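# Press the marked end of an ivory rocker switch

## Task

Push the marked end of the ivory rocker switch down until it stays down on its own, with the switch still lying flat; finish with no part of the robot touching the switch, and leave every drink can, parts box and small stack bin upright.

## Robot and tools

Robot: two arms, left_arm and right_arm, each with six joints and a gripper. Joint order, used in every command and every per-joint list in results: waist, shoulder, elbow, wrist pitch, wrist yaw, wrist roll. Stated joint ranges in radians: waist -2.618 to 3.054, shoulder 0.000 to 3.142, elbow 0.000 to 3.142, wrist pitch -1.571 to 1.571, wrist yaw -1.571 to 1.571, wrist roll -2.094 to 2.094. The true end of each range may sit up to 0.059 rad either side of these.

Frame: all hand positions (metres) and orientations (quat wxyz) use the scene frame. Origin is at table-top height, halfway between the two nominal arm bases; +z points up, +x points out across the table, and left_arm sits on the +y side. Arm names do not match image sides. Printed hand positions can be off by a few centimetres, more when reaching far. end_effector_position is the point between the finger pads, about 1 cm short of the fingertips; fingers point along the gripper's +z and open along its y.

Command row: every motion uses rows of exactly 14 numbers, each in [-1, 1], always covering both arms: left_arm's six joint values then its opening, then right_arm's six joint values then its opening. Joint values are offsets (not poses), scaled: 1.0 equals 1.202 rad for waist, 1.258 for shoulder, 1.3 for elbow, 2.073 for wrist pitch, 2.022 for wrist yaw and wrist roll. Offsets count from the Joint targets reported at the start of the action or call, not from the previous row; sending the same offset again moves further. The opening value is absolute: +1 fully open, -1 closed; other values aim the fingers where grip_measured would read that number. To keep a gripper unchanged, resend its current command (0 is itself a command). Sending 0 for all of an arm's joints re-commands its current targets.

execute_actions: actions is a list of actions; each action is a table of up to 15 rows, each row lasting one 1/30 s step; a short table repeats its last row to fill 15 steps (0.5 s). An empty list just reports state and images. cameras selects images: omitted, null or ["all"] gives all; [] gives none; an unknown name invalidates the call. An action asking any joint to go more than 0.059 rad beyond its range end (measured from starting targets) is refused for both arms; a malformed action, or a first action failing that check, rejects the whole call. Per step, each joint target may lead its measured angle by at most 0.202 (waist), 0.258 (shoulder), 0.3 (elbow), 0.573 (wrist pitch), 0.522 (wrist yaw, roll) rad, and targets that would move a gripper over 200 mm get scaled back, so big moves need several actions; tiny turns may not start.

move: target is one 14-number row or a list of up to 15 rows, all offsets from the same current Joint targets (not chained). Joints move together, so the hand follows a curve; no obstacle avoidance. speed: rad/s of the joint with the longest path, 0.01 to 2, default 0.5, one value or one per target. blend: corner rounding in rad for lists, default 0 (stop at each). opening_speed: rate of the finger command on the -1 to +1 scale per second, at least 0.2. blocking=false returns after about 0.5 s while the move continues. The result adds a move: line: done, off_target (at rest but a joint over 0.035 rad away), moving, held, or fault, plus limits=held and the worst-off joint per arm. done does not imply no contact. Faster moves and targets set deeper past a contact strike and press harder.

wait: seconds 0 to 10; arms hold their last command, a running move continues. stop: brakes a running move (needs braking room). zoom_image: camera cam_head_left or cam_head_right, region [x0, y0, x1, y1] in image pixels, at most 504x504, from that camera's latest image. finished_scene: scene is the integer number of the current scene; ends it irreversibly, so only call once the switch stays down and the hand is clear.

Results: Joint positions (rad, plus finger gap in m, 0.094 when fully open), Joint velocities ("within noise" when still), Joint targets (the base for your next offsets), Tool commands, grip_measured, Joint torques (include arm weight; joints 1-3 wrap at ±28 N m), step readings for execute_actions calls. Lines to watch: "joint sent to its limit", "joint command not followed" (clearance check altered targets), MOTOR HOT (75 °C) and OVER-TEMPERATURE FAULT (90 °C, arm folds and idles; at 100 °C it drops). Avoid holding an arm stretched out or pushing toward an unreachable pose for long.

Cameras: cam_head_left and cam_head_right, each 896x504, pinhole with calibration supplied; positions near x -0.19, y ±0.06, z 1.05 looking down at the table.

Avoid: knocking anything off the table or over (cans, parts boxes, stack bins), fast impacts, hard shoves, collisions between the arms, and any arm stop or fault. Press the switch with a slow, shallow move, then lift away so nothing touches it.

Each tool is called as a command line: name --argument value for each argument, lists and objects as JSON in quotes; but a table of rows of numbers goes row by row, as --pt "numbers of a row", without its own name.

## Session

execute_actions --actions '[]'

Scene clock: 0.00 s.
left_arm: end_effector_position=(+0.4286, +0.2967, +0.1025) grip_measured=+1.000 end_effector_quat_wxyz=(+0.594, -0.058, +0.801, +0.043) | right_arm: end_effector_position=(+0.4064, -0.2592, +0.1034) grip_measured=+1.000 end_effector_quat_wxyz=(+0.590, +0.008, +0.807, -0.016)
Joint positions: left_arm=[0.015 1.55 0.343 0.908 -0.141 -0.044 0.094] | right_arm=[-0.012 1.559 0.377 0.875 -0.004 -0.019 0.094]
Joint velocities: within noise
Joint torques (N m): no reading
Heat: left arm: 25 °C; right arm: 29 °C.
Joint targets: left_arm=[0.015 1.542 0.351 0.915 -0.142 -0.045] | right_arm=[-0.012 1.553 0.382 0.874 -0.004 -0.019]
Tool commands: left_gripper/opening=+1.0 right_gripper/opening=+1.0

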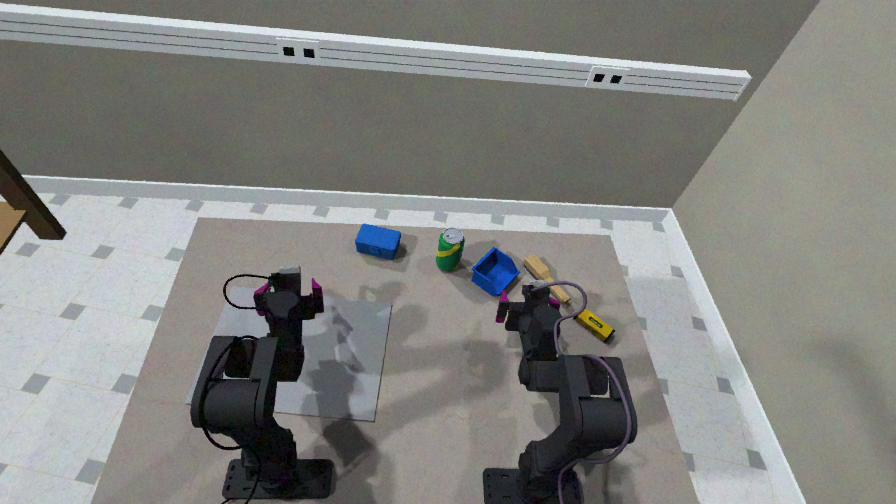

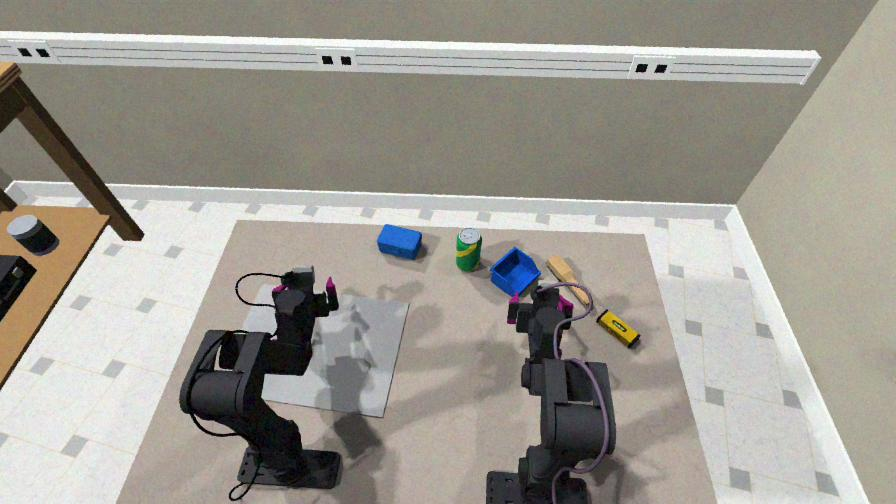

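zoom_image --camera "cam_head_left" --region '[180, 210, 460, 430]'

zoom_image --camera "cam_head_right" --region '[440, 210, 720, 430]'

zoom_image --camera "cam_head_right" --region '[180, 210, 460, 430]'

zoom_image --camera "cam_head_left" --region '[420, 210, 700, 430]'

Scaled by 1.800 from the camera's 896x504 image, which has a finer 1280x720 frame.

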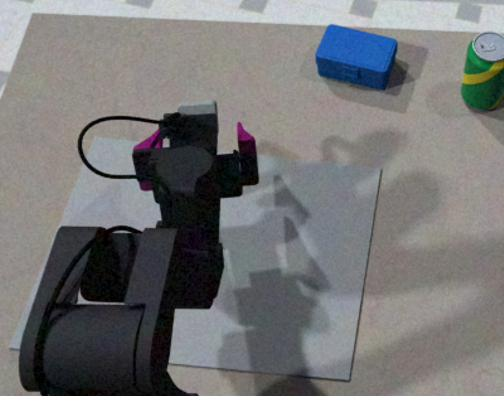

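Scaled by 1.800 from the camera's 896x504 image, which has a finer 1280x720 frame.

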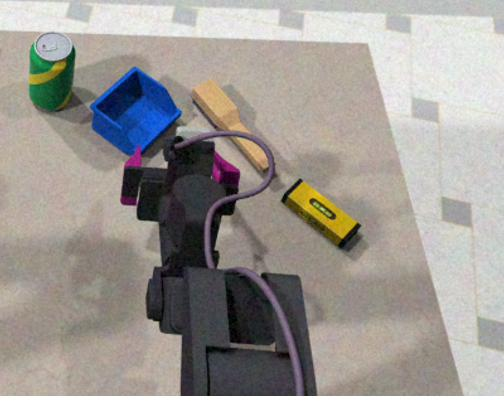

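Scaled by 1.800 from the camera's 896x504 image, which has a finer 1280x720 frame.

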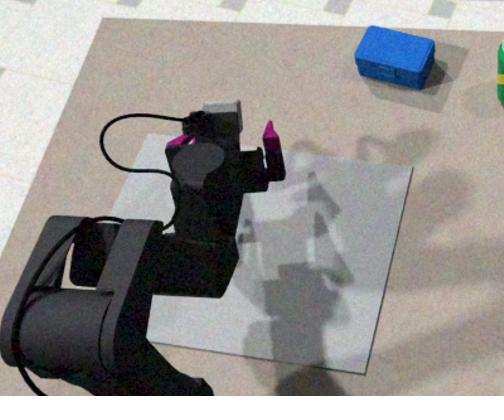

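Scaled by 1.800 from the camera's 896x504 image, which has a finer 1280x720 frame.

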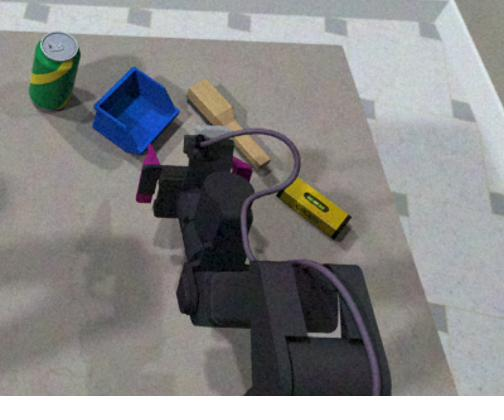

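move --target '[0.6656, -0.3975, 0, 0, 0.07, 0.022, 1, -0.6656, -0.3975, 0, 0, 0, 0.009, 1]' --speed 1.0

Scene clock: 23.57 s.
left_arm: end_effector_position=(+0.2847, +0.5290, +0.2824) grip_measured=+1.000 end_effector_quat_wxyz=(+0.714, -0.251, +0.582, +0.298) | right_arm: end_effector_position=(+0.2493, -0.5130, +0.2872) grip_measured=+1.000 end_effector_quat_wxyz=(+0.704, +0.256, +0.583, -0.314)
Joint positions: left_arm=[0.809 1.057 0.343 0.912 -0.012 -0.011 0.094] | right_arm=[-0.808 1.065 0.377 0.879 -0.005 -0.006 0.094]
Joint velocities: within noise
Joint torques (N m): left_arm=[0.44 -3.25 8.44 2.11 0.16 0.07] | right_arm=[-0.39 -2.59 7.94 1.93 0 0.02]
Heat: left arm: 29 °C; right arm: 32 °C.
Joint targets: left_arm=[0.814 1.042 0.351 0.915 -0.001 -0.001] | right_arm=[-0.812 1.053 0.382 0.874 -0.004 0.000]
move: done

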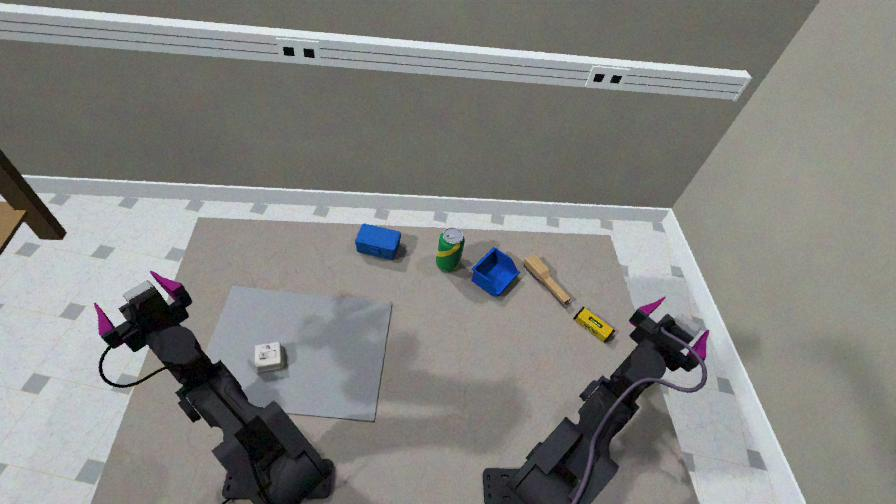

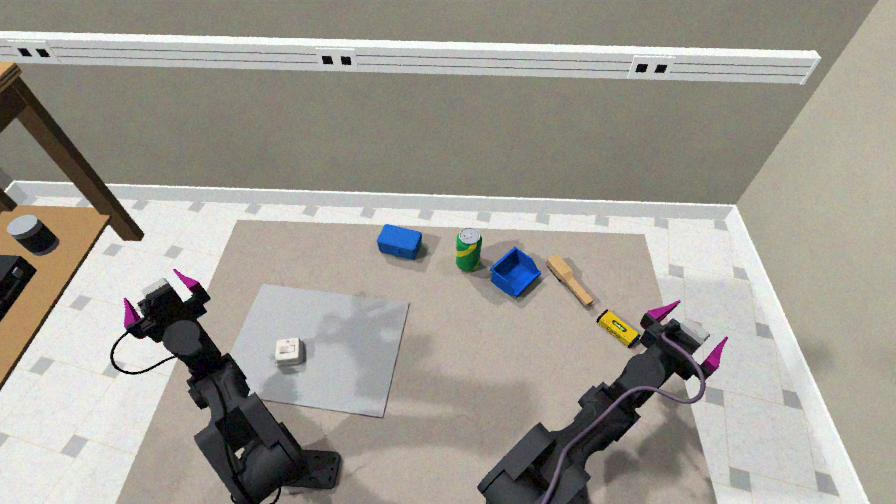

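The switch was hidden under the left arm. Let me look closely.

zoom_image --camera "cam_head_left" --region '[238, 328, 308, 388]'

zoom_image --camera "cam_head_right" --region '[258, 322, 328, 382]'

Scaled by 7.200 from the camera's 896x504 image, which has a finer 1280x720 frame.

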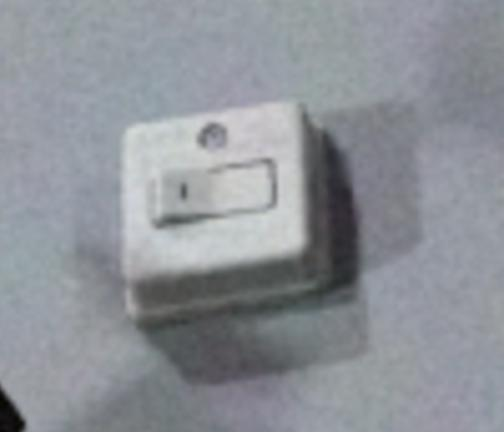

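Scaled by 7.200 from the camera's 896x504 image, which has a finer 1280x720 frame.

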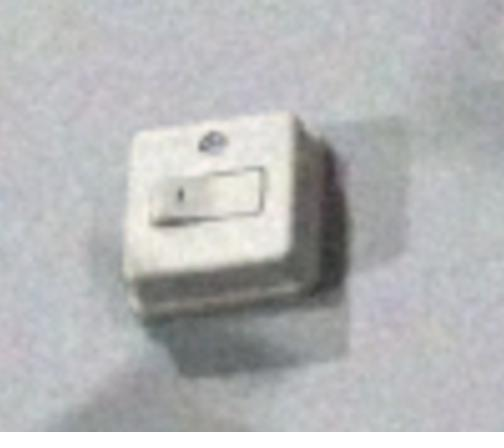

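zoom_image --camera "cam_head_left" --region '[85, 255, 215, 385]'

zoom_image --camera "cam_head_right" --region '[105, 255, 235, 385]'

Scaled by 3.877 from the camera's 896x504 image, which has a finer 1280x720 frame.

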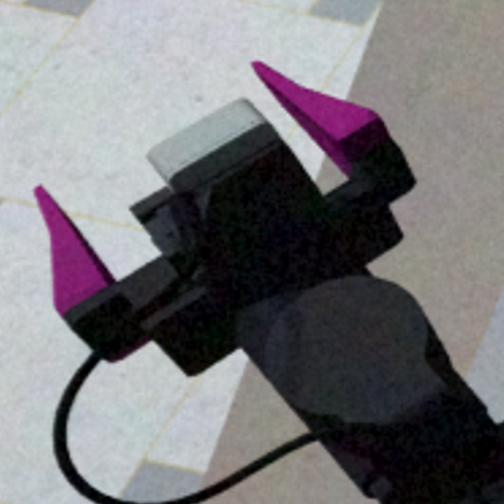

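Scaled by 3.877 from the camera's 896x504 image, which has a finer 1280x720 frame.

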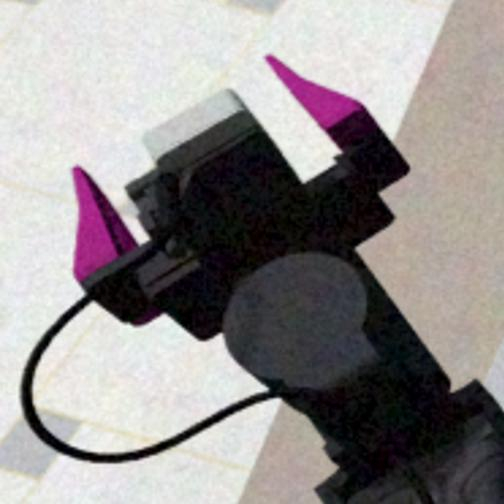

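move --target '[-0.1489, 0.3248, 0.6118, -1.0, 0.1983, 0, -1, 0, 0, 0, 0, 0, 0, 1]' --speed 1.0

Scene clock: 78.00 s.
left_arm: end_effector_position=(+0.2844, +0.3709, +0.1263) grip_measured=-0.995 end_effector_quat_wxyz=(+0.106, -0.296, +0.935, -0.165) | right_arm: end_effector_position=(+0.2493, -0.5130, +0.2872) grip_measured=+1.000 end_effector_quat_wxyz=(+0.704, +0.256, +0.583, -0.314)
Joint positions: left_arm=[0.642 1.437 1.119 -1.149 0.382 -0.01 0] | right_arm=[-0.808 1.065 0.377 0.879 -0.005 -0.005 0.094]
Joint velocities: within noise
Joint torques (N m): left_arm=[-0.59 -3.47 9.77 0.65 0.47 0.08] | right_arm=[-0.38 -2.61 7.94 1.92 0 0.02]
Heat: left arm: 33 °C; right arm: 33 °C.
Joint targets: left_arm=[0.636 1.450 1.147 -1.158 0.400 -0.001] | right_arm=[-0.812 1.053 0.382 0.874 -0.004 0.000]
move: done

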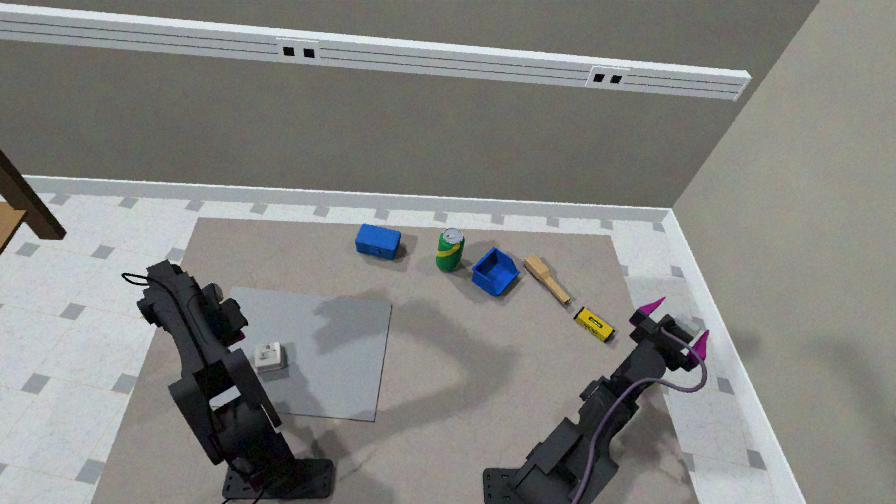

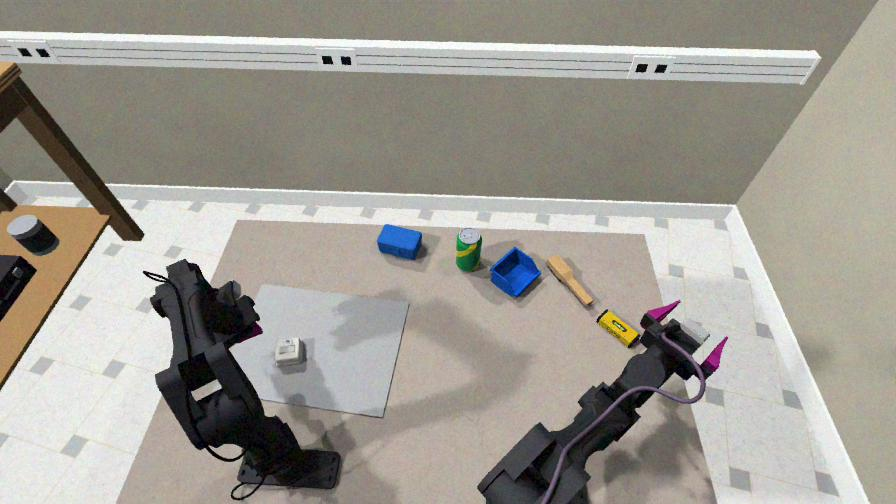

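zoom_image --camera "cam_head_right" --region '[210, 280, 320, 390]'

zoom_image --camera "cam_head_left" --region '[190, 280, 300, 390]'

Scaled by 4.582 from the camera's 896x504 image, which has a finer 1280x720 frame.

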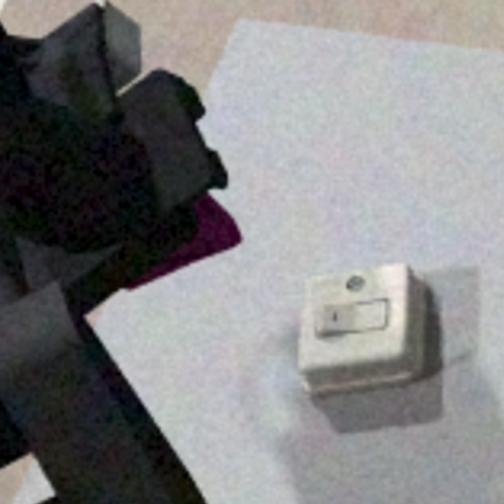

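Scaled by 4.582 from the camera's 896x504 image, which has a finer 1280x720 frame.

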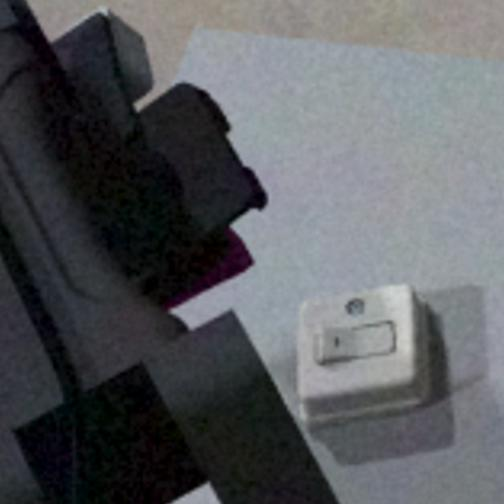

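move --target '[0, -0.2385, 0, 0, 0, 0, -1, 0.1464, 0.0771, 0.5885, -1.0, -0.1958, 0, 1]' --speed 1.0 --cameras '[]'

move --target '[0, 0, 0, 0.4824, 0, 0, -1, 0, 0, 0, 0.4824, 0, 0, 1]' --speed 1.0 --cameras '[]'

move --target '[0, 0, -0.3077, 0, 0, 0, -1, 0, 0, -0.3077, 0, 0, 0, 1]' --speed 1.0 --cameras '[]'

move --target '[0, 0, 0, 0, -0.3956, 0, -1, 0, 0, 0, 0, 0.3956, 0, 1]' --speed 1.0 --cameras '[]'

move --target '[-0.4992, 0, 0, 0, 0, 0, -1, 0.4992, 0, 0, 0, 0, 0, 1]' --speed 1.0 --cameras '[]'

move --target '[0, 0, 0, 0, 0, 0.5, -1, 0, 0, 0, 0, 0, -0.5, 1]' --speed 1.0

Scene clock: 94.43 s.
left_arm: end_effector_position=(+0.2757, +0.3644, +0.1889) grip_measured=-0.995 end_effector_quat_wxyz=(+0.227, -0.268, +0.928, -0.124) | right_arm: end_effector_position=(+0.2330, -0.3390, +0.1907) grip_measured=+1.000 end_effector_quat_wxyz=(+0.225, +0.285, +0.924, +0.119)
Joint positions: left_arm=[0.642 1.172 1.119 -1.152 0.383 -0.01 0] | right_arm=[-0.641 1.14 1.112 -1.189 -0.383 -0.003 0.094]
Joint velocities: within noise
Joint torques (N m): left_arm=[-0.58 -4.29 10.02 1.14 0.42 0.03] | right_arm=[0.4 -1.11 9.89 1.01 -0.44 0]
Heat: left arm: 29 °C; right arm: 34 °C.
Joint targets: left_arm=[0.636 1.150 1.147 -1.158 0.401 -0.001] | right_arm=[-0.637 1.150 1.148 -1.199 -0.400 0.000]
move: done
No camera images: "cameras" was empty.

Scene clock: 96.33 s.
left_arm: end_effector_position=(+0.3938, +0.4485, +0.3553) grip_measured=-0.995 end_effector_quat_wxyz=(+0.627, -0.126, +0.768, +0.040) | right_arm: end_effector_position=(+0.3488, -0.4300, +0.3566) grip_measured=+1.000 end_effector_quat_wxyz=(+0.623, +0.140, +0.767, -0.058)
Joint positions: left_arm=[0.642 1.172 1.119 -0.176 0.388 -0.01 0] | right_arm=[-0.641 1.14 1.112 -0.209 -0.387 -0.003 0.094]
Joint velocities: within noise
Joint torques (N m): left_arm=[-0.57 -5.09 10.86 2.35 0.23 0.07] | right_arm=[0.39 -1.91 10.81 2.22 -0.21 0]
Heat: left arm: 30 °C; right arm: 34 °C.
Joint targets: left_arm=[0.636 1.150 1.147 -0.158 0.400 -0.001] | right_arm=[-0.637 1.150 1.148 -0.199 -0.400 0.000]
move: off_target (right_arm); right_arm: the elbow is farthest, 0.036 rad from its target
No camera images: "cameras" was empty.

Scene clock: 97.37 s.
left_arm: end_effector_position=(+0.3644, +0.4271, +0.1859) grip_measured=-0.995 end_effector_quat_wxyz=(+0.492, -0.183, +0.851, -0.023) | right_arm: end_effector_position=(+0.3259, -0.4115, +0.1888) grip_measured=+1.000 end_effector_quat_wxyz=(+0.488, +0.199, +0.849, +0.010)
Joint positions: left_arm=[0.642 1.16 0.745 -0.176 0.389 -0.01 0] | right_arm=[-0.641 1.15 0.76 -0.209 -0.388 -0.003 0.094]
Joint velocities: within noise
Joint torques (N m): left_arm=[-0.47 -3.86 8.32 2.16 0.29 0.08] | right_arm=[0.4 -2.71 6.87 2.03 -0.28 0]
Heat: left arm: 30 °C; right arm: 34 °C.
Joint targets: left_arm=[0.636 1.150 0.747 -0.158 0.400 -0.001] | right_arm=[-0.637 1.150 0.748 -0.199 -0.400 0.000]
move: done
No camera images: "cameras" was empty.

Scene clock: 99.07 s.
left_arm: end_effector_position=(+0.2862, +0.5364, +0.1859) grip_measured=-0.995 end_effector_quat_wxyz=(+0.390, -0.355, +0.795, +0.301) | right_arm: end_effector_position=(+0.2427, -0.5168, +0.1888) grip_measured=+1.000 end_effector_quat_wxyz=(+0.377, +0.369, +0.791, -0.311)
Joint positions: left_arm=[0.642 1.16 0.745 -0.175 -0.384 -0.009 0] | right_arm=[-0.641 1.15 0.76 -0.209 0.384 -0.003 0.094]
Joint velocities: left_arm=[within noise] | right_arm=[-0.017 -0.046 0.002 -0.007 -0.007 -0.095 0]
Joint torques (N m): left_arm=[-0.46 -3.92 8.28 2.16 -0.31 0.08] | right_arm=[0.4 -2.73 6.84 1.99 0.32 0]
Heat: left arm: 30 °C; right arm: 34 °C.
Joint targets: left_arm=[0.636 1.150 0.747 -0.158 -0.399 -0.001] | right_arm=[-0.637 1.150 0.748 -0.199 0.400 0.000]
move: done
No camera images: "cameras" was empty.

Scene clock: 100.17 s.
left_arm: end_effector_position=(+0.3915, +0.3491, +0.1866) grip_measured=-0.995 end_effector_quat_wxyz=(+0.462, -0.105, +0.863, +0.176) | right_arm: end_effector_position=(+0.3549, -0.3358, +0.1896) grip_measured=+1.000 end_effector_quat_wxyz=(+0.452, +0.120, +0.863, -0.189)
Joint positions: left_arm=[0.04 1.16 0.745 -0.173 -0.393 -0.007 0] | right_arm=[-0.039 1.15 0.76 -0.207 0.394 -0.003 0.094]
Joint velocities: within noise
Joint torques (N m): left_arm=[-0.42 -3.9 8.29 2.16 -0.21 0.07] | right_arm=[0.27 -2.71 6.87 1.97 0.2 0]
Heat: left arm: 30 °C; right arm: 34 °C.
Joint targets: left_arm=[0.035 1.150 0.747 -0.158 -0.399 0.000] | right_arm=[-0.036 1.150 0.748 -0.199 0.400 0.000]
move: done
No camera images: "cameras" was empty.

Scene clock: 102.13 s.
left_arm: end_effector_position=(+0.3915, +0.3491, +0.1866) grip_measured=-0.995 end_effector_quat_wxyz=(+0.318, +0.327, +0.806, +0.378) | right_arm: end_effector_position=(+0.3549, -0.3358, +0.1896) grip_measured=+1.000 end_effector_quat_wxyz=(+0.304, -0.312, +0.814, -0.384)
Joint positions: left_arm=[0.04 1.16 0.745 -0.173 -0.393 1.006 0] | right_arm=[-0.039 1.15 0.76 -0.207 0.394 -1.012 0.094]
Joint velocities: within noise
Joint torques (N m): left_arm=[-0.4 -3.82 8.28 2.15 -0.21 -0.01] | right_arm=[0.28 -2.73 6.87 1.97 0.19 -0.04]
Heat: left arm: 30 °C; right arm: 34 °C.
Joint targets: left_arm=[0.035 1.150 0.747 -0.158 -0.399 1.010] | right_arm=[-0.036 1.150 0.748 -0.199 0.400 -1.011]
move: done

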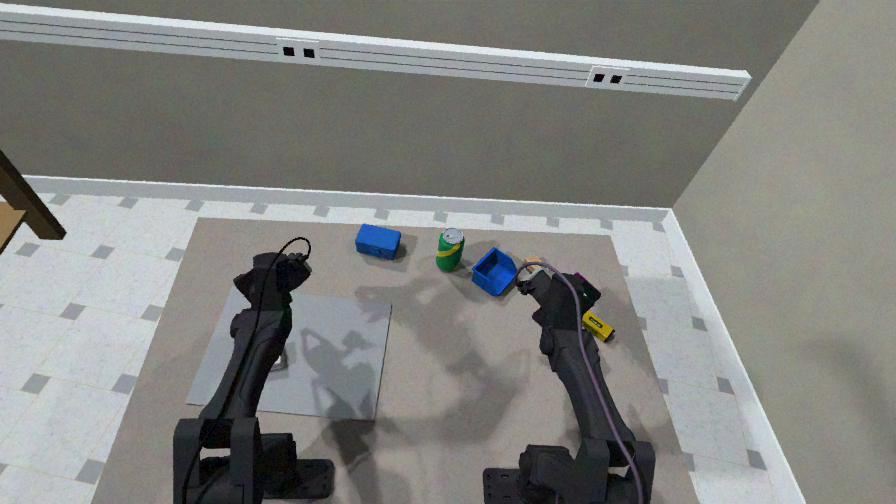

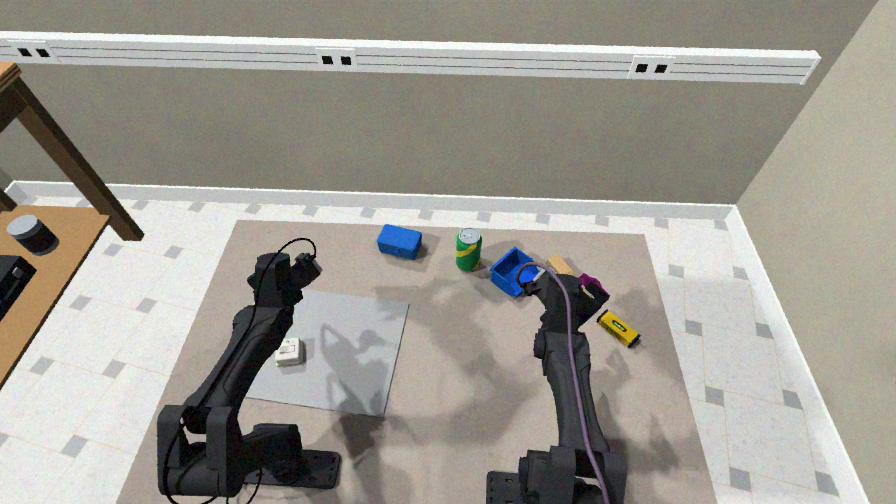

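move --target '[0.387, 0, 0.2715, 0.1052, 0.7907, 0.277, -1, 0, -0.05, 0, 0, 0, 0.5, 1]' --speed 1.0

zoom_image --camera "cam_head_left" --region '[210, 200, 350, 340]'

zoom_image --camera "cam_head_right" --region '[210, 200, 350, 340]'

Scene clock: 130.47 s.
left_arm: end_effector_position=(+0.3773, +0.2641, +0.3954) grip_measured=-0.995 end_effector_quat_wxyz=(+0.643, +0.642, +0.307, +0.284) | right_arm: end_effector_position=(+0.3517, -0.3356, +0.2033) grip_measured=+1.000 end_effector_quat_wxyz=(+0.469, +0.121, +0.854, -0.189)
Joint positions: left_arm=[0.495 1.16 1.074 0.055 1.188 1.568 0] | right_arm=[-0.039 1.109 0.76 -0.207 0.394 -0.007 0.094]
Joint velocities: within noise
Joint torques (N m): left_arm=[0.44 -3.51 10.28 1.82 0.18 -0.01] | right_arm=[0.27 -4.07 6.9 2 0.19 0.03]
Heat: left arm: 31 °C; right arm: 36 °C.
Joint targets: left_arm=[0.501 1.150 1.100 0.060 1.199 1.570] | right_arm=[-0.036 1.087 0.748 -0.199 0.400 0.000]
move: done

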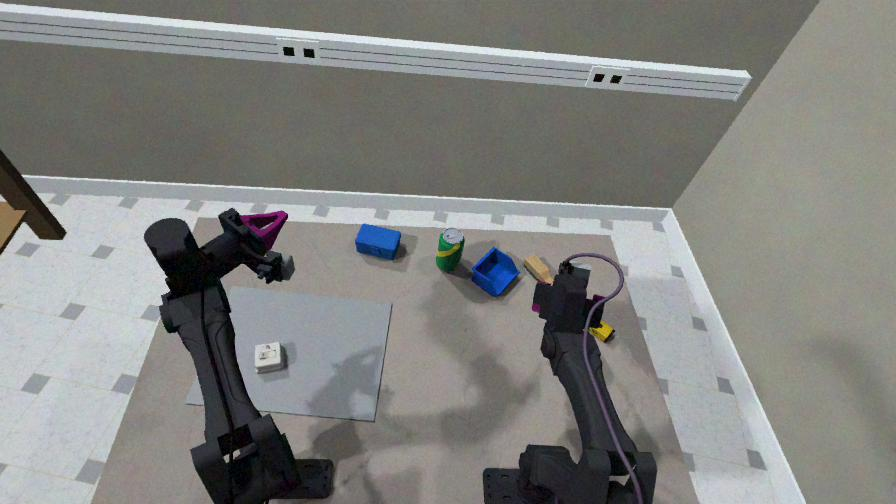

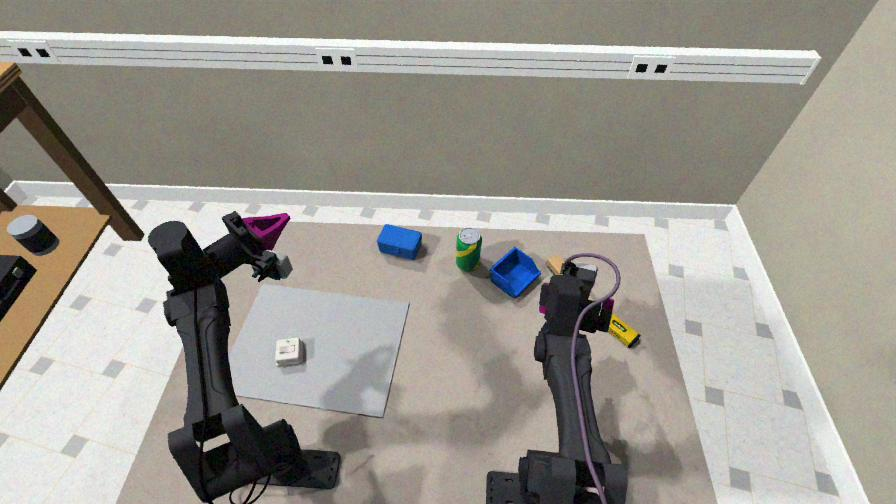

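Scaled by 3.600 from the camera's 896x504 image, which has a finer 1280x720 frame.

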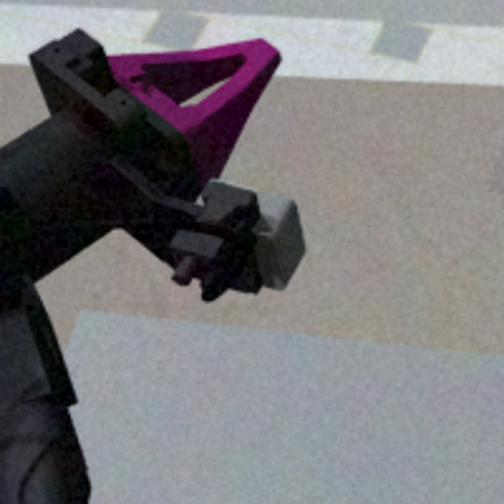

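Scaled by 3.600 from the camera's 896x504 image, which has a finer 1280x720 frame.

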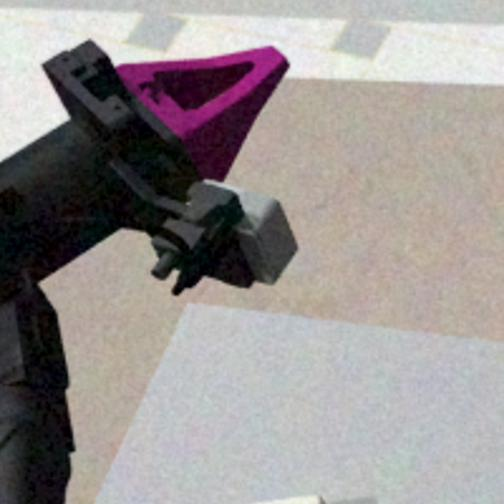

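move --target '[0.0707, 0.4420, 0.1123, -0.6522, -0.3877, -0.7765, -1, 0, 0, 0, 0, 0, 0, 1]' --speed 1.0

zoom_image --camera "cam_head_left" --region '[220, 310, 310, 400]'

zoom_image --camera "cam_head_right" --region '[240, 300, 330, 390]'

Scene clock: 158.27 s.
left_arm: end_effector_position=(+0.2885, +0.3474, +0.0937) grip_measured=-0.996 end_effector_quat_wxyz=(-0.027, -0.285, +0.932, -0.223) | right_arm: end_effector_position=(+0.3517, -0.3356, +0.2033) grip_measured=+1.000 end_effector_quat_wxyz=(+0.470, +0.122, +0.854, -0.189)
Joint positions: left_arm=[0.58 1.692 1.22 -1.282 0.418 0.008 0] | right_arm=[-0.039 1.109 0.76 -0.207 0.394 -0.007 0.094]
Joint velocities: within noise
Joint torques (N m): left_arm=[0.4 -5.19 8.77 0.11 0.24 -0.09] | right_arm=[0.28 -4.07 6.9 2 0.19 0.04]
Heat: left arm: 31 °C; right arm: 37 °C.
Joint targets: left_arm=[0.585 1.706 1.246 -1.292 0.415 0.000] | right_arm=[-0.036 1.087 0.748 -0.199 0.400 0.000]
move: done

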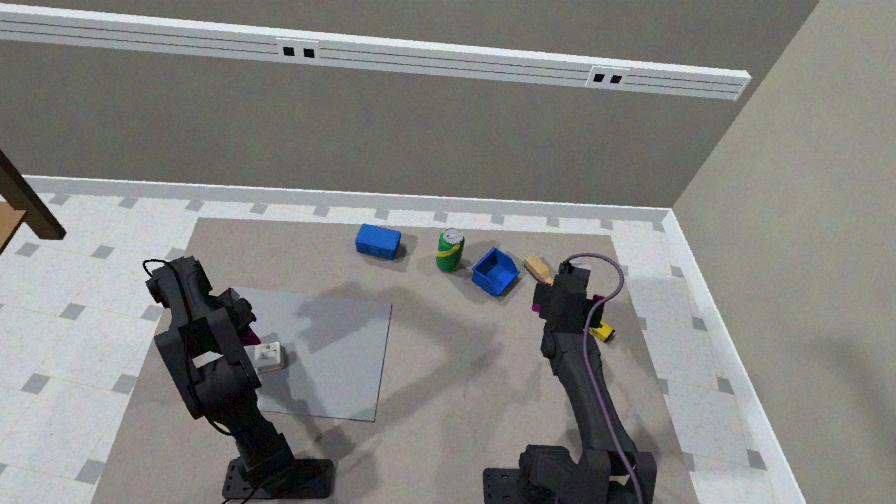

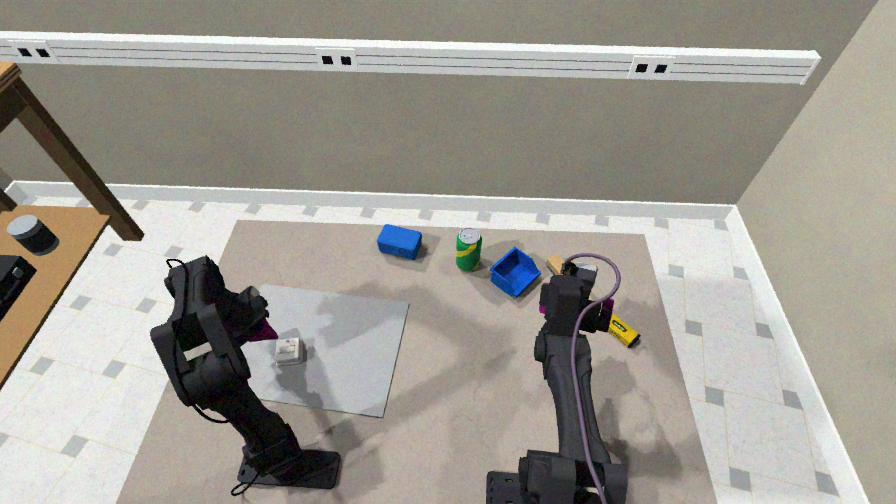

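Scaled by 5.600 from the camera's 896x504 image, which has a finer 1280x720 frame.

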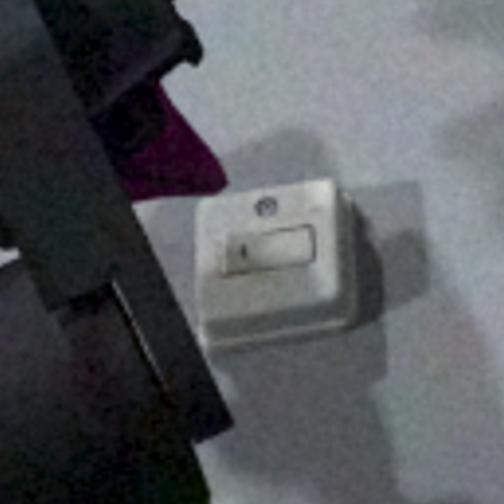

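Scaled by 5.600 from the camera's 896x504 image, which has a finer 1280x720 frame.

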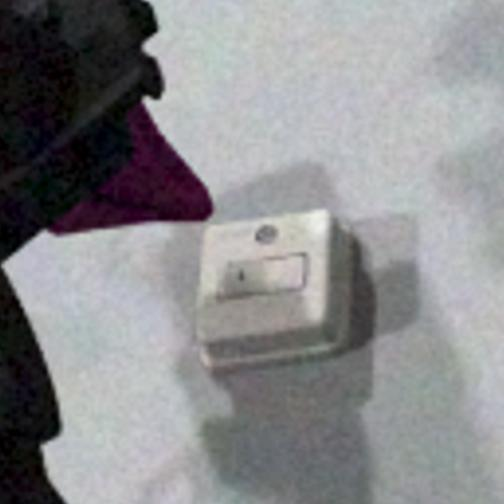

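move --target '[0.0133, 0.0266, -0.1169, 0.0933, 0, 0, -1, 0, 0, 0, 0, 0, 0, 1]' --speed 0.3

zoom_image --camera "cam_head_left" --region '[220, 310, 310, 400]'

zoom_image --camera "cam_head_right" --region '[240, 300, 330, 390]'

Scene clock: 171.80 s.
left_arm: end_effector_position=(+0.2874, +0.3517, +0.0548) grip_measured=-0.996 end_effector_quat_wxyz=(-0.019, -0.291, +0.931, -0.221) | right_arm: end_effector_position=(+0.3517, -0.3356, +0.2033) grip_measured=+1.000 end_effector_quat_wxyz=(+0.470, +0.122, +0.854, -0.189)
Joint positions: left_arm=[0.595 1.724 1.099 -1.112 0.416 0.007 0] | right_arm=[-0.039 1.109 0.76 -0.207 0.394 -0.007 0.094]
Joint velocities: within noise
Joint torques (N m): left_arm=[0.58 -5.24 5.68 0.35 0.27 -0.08] | right_arm=[0.28 -4.07 6.91 2 0.19 0.04]
Heat: left arm: 29 °C; right arm: 37 °C.
Joint targets: left_arm=[0.602 1.740 1.094 -1.098 0.415 0.000] | right_arm=[-0.036 1.087 0.748 -0.199 0.400 0.000]
move: done

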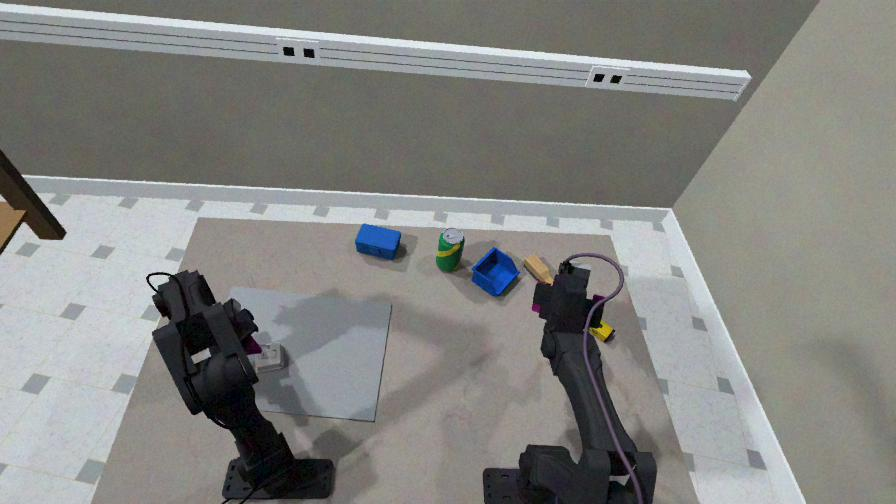

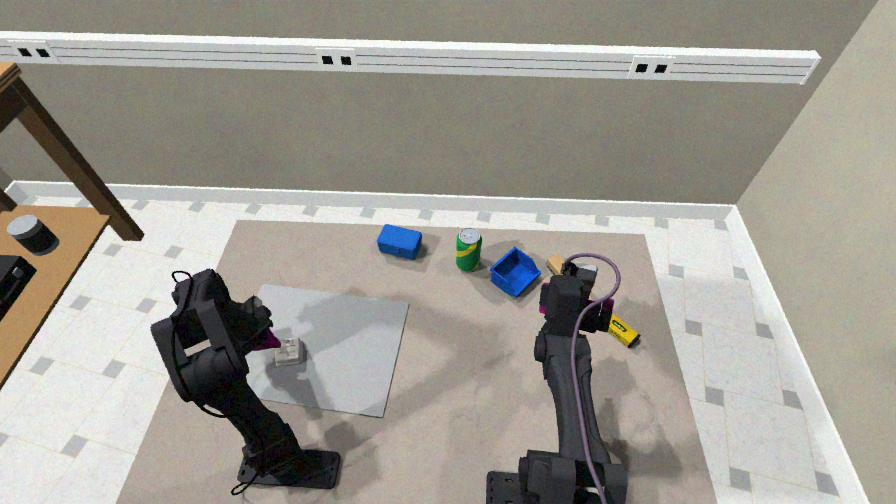

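Scaled by 5.600 from the camera's 896x504 image, which has a finer 1280x720 frame.

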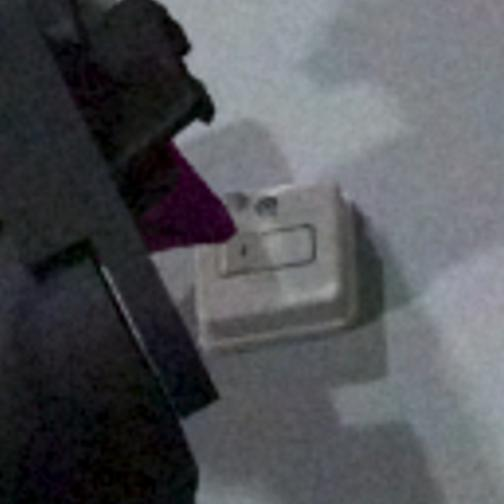

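Scaled by 5.600 from the camera's 896x504 image, which has a finer 1280x720 frame.

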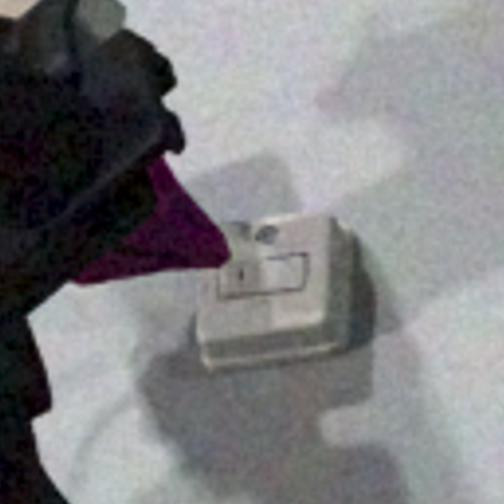

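move --target '[0, 0.0152, -0.0225, 0.0234, 0, 0, -1, 0, 0, 0, 0, 0, 0, 1]' --speed 0.1

zoom_image --camera "cam_head_left" --region '[220, 310, 310, 400]'

zoom_image --camera "cam_head_right" --region '[240, 300, 330, 390]'

Scene clock: 177.83 s.
left_arm: end_effector_position=(+0.2870, +0.3514, +0.0439) grip_measured=-0.996 end_effector_quat_wxyz=(-0.019, -0.291, +0.931, -0.221) | right_arm: end_effector_position=(+0.3517, -0.3356, +0.2033) grip_measured=+1.000 end_effector_quat_wxyz=(+0.470, +0.122, +0.854, -0.189)
Joint positions: left_arm=[0.595 1.741 1.071 -1.07 0.416 0.007 0] | right_arm=[-0.039 1.109 0.76 -0.207 0.394 -0.007 0.094]
Joint velocities: within noise
Joint torques (N m): left_arm=[0.53 -5.03 5.35 0.42 0.28 -0.1] | right_arm=[0.28 -4.07 6.91 2 0.19 0.04]
Heat: left arm: 29 °C; right arm: 38 °C.
Joint targets: left_arm=[0.602 1.759 1.065 -1.050 0.415 0.000] | right_arm=[-0.036 1.087 0.748 -0.199 0.400 0.000]
move: done

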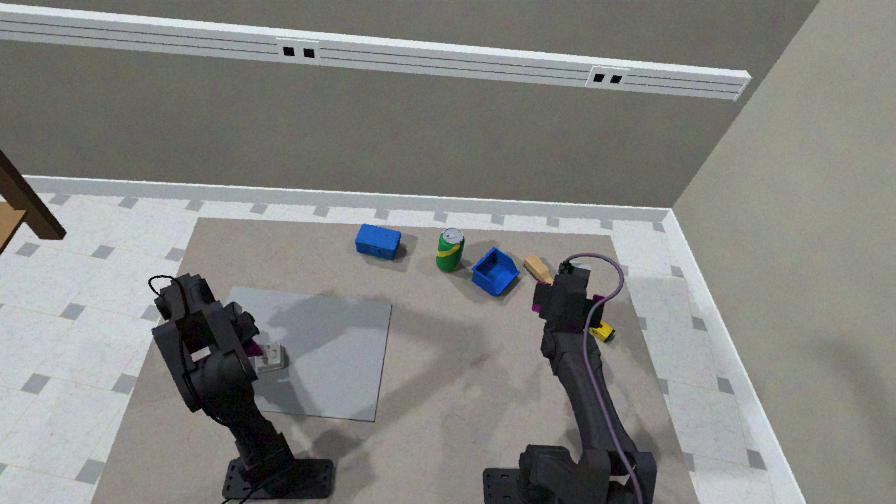

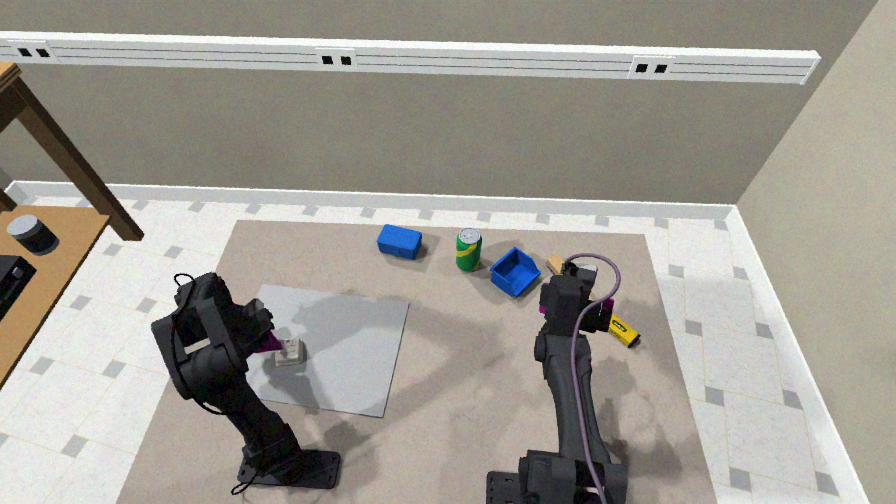

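Scaled by 5.600 from the camera's 896x504 image, which has a finer 1280x720 frame.

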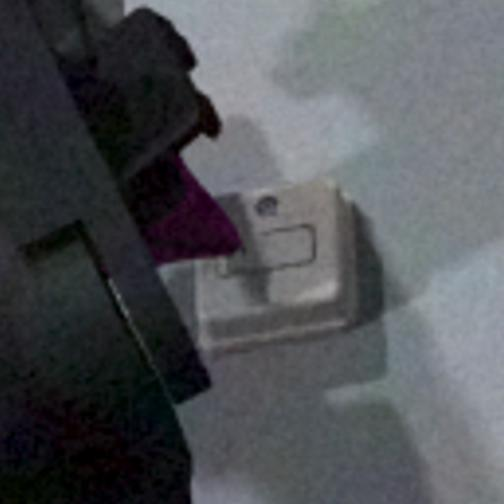

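Scaled by 5.600 from the camera's 896x504 image, which has a finer 1280x720 frame.

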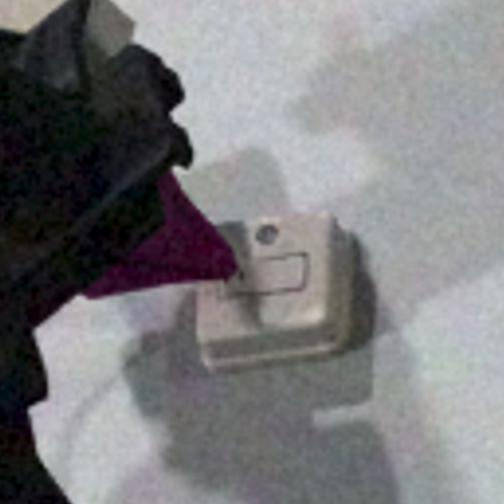

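move --target '[0, 0.0051, -0.0075, 0.0078, 0, 0, -1, 0, 0, 0, 0, 0, 0, 1]' --speed 0.1

zoom_image --camera "cam_head_left" --region '[240, 330, 290, 380]'

zoom_image --camera "cam_head_right" --region '[260, 325, 310, 375]'

Scene clock: 179.97 s.
left_arm: end_effector_position=(+0.2875, +0.3517, +0.0435) grip_measured=-0.996 end_effector_quat_wxyz=(-0.018, -0.291, +0.931, -0.220) | right_arm: end_effector_position=(+0.3517, -0.3356, +0.2033) grip_measured=+1.000 end_effector_quat_wxyz=(+0.470, +0.122, +0.854, -0.189)
Joint positions: left_arm=[0.595 1.741 1.07 -1.065 0.416 0.007 0] | right_arm=[-0.039 1.109 0.76 -0.207 0.394 -0.007 0.094]
Joint velocities: within noise
Joint torques (N m): left_arm=[0.57 -4.53 4.51 0.53 0.25 -0.1] | right_arm=[0.28 -4.07 6.91 2 0.19 0.04]
Heat: left arm: 29 °C; right arm: 38 °C.
Joint targets: left_arm=[0.602 1.765 1.055 -1.034 0.415 0.000] | right_arm=[-0.036 1.087 0.748 -0.199 0.400 0.000]
move: done

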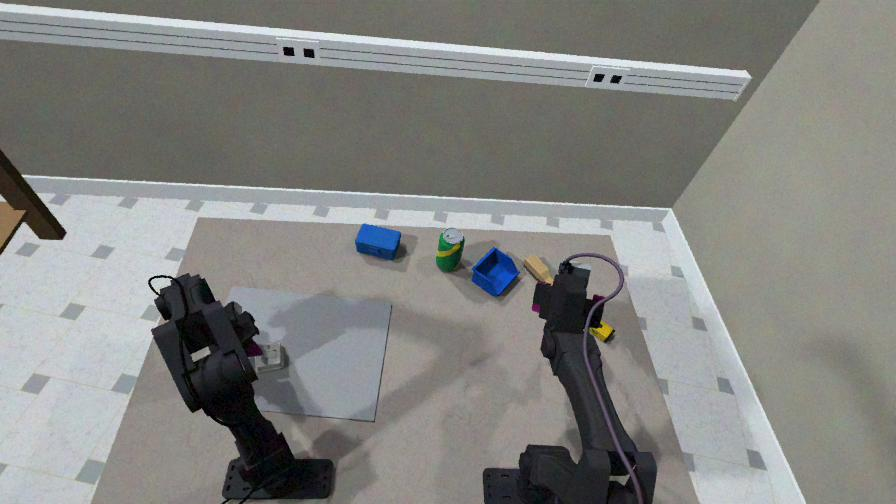

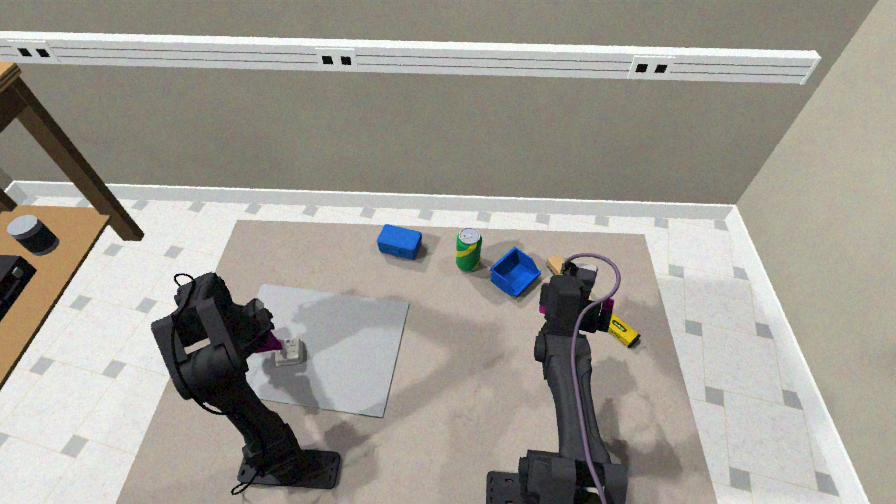

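Scaled by 10.080 from the camera's 896x504 image, which has a finer 1280x720 frame.

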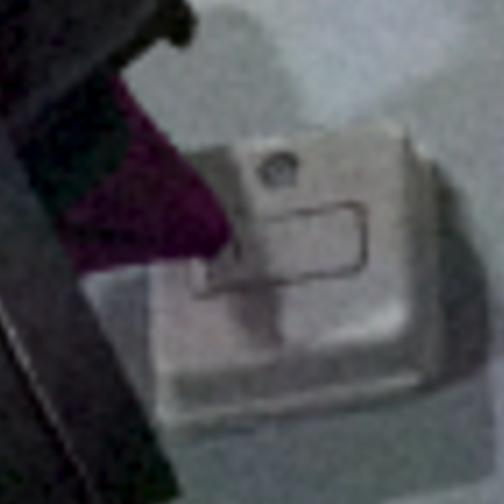

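Scaled by 10.080 from the camera's 896x504 image, which has a finer 1280x720 frame.

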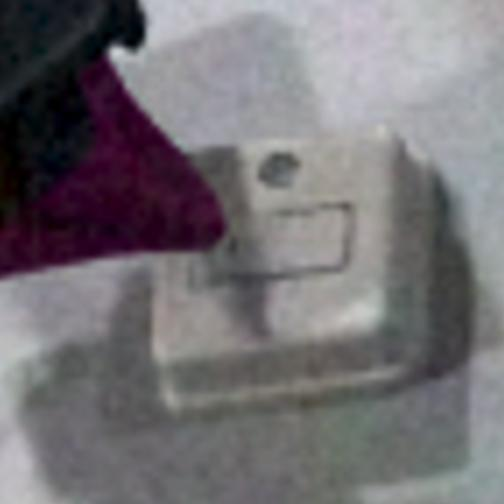

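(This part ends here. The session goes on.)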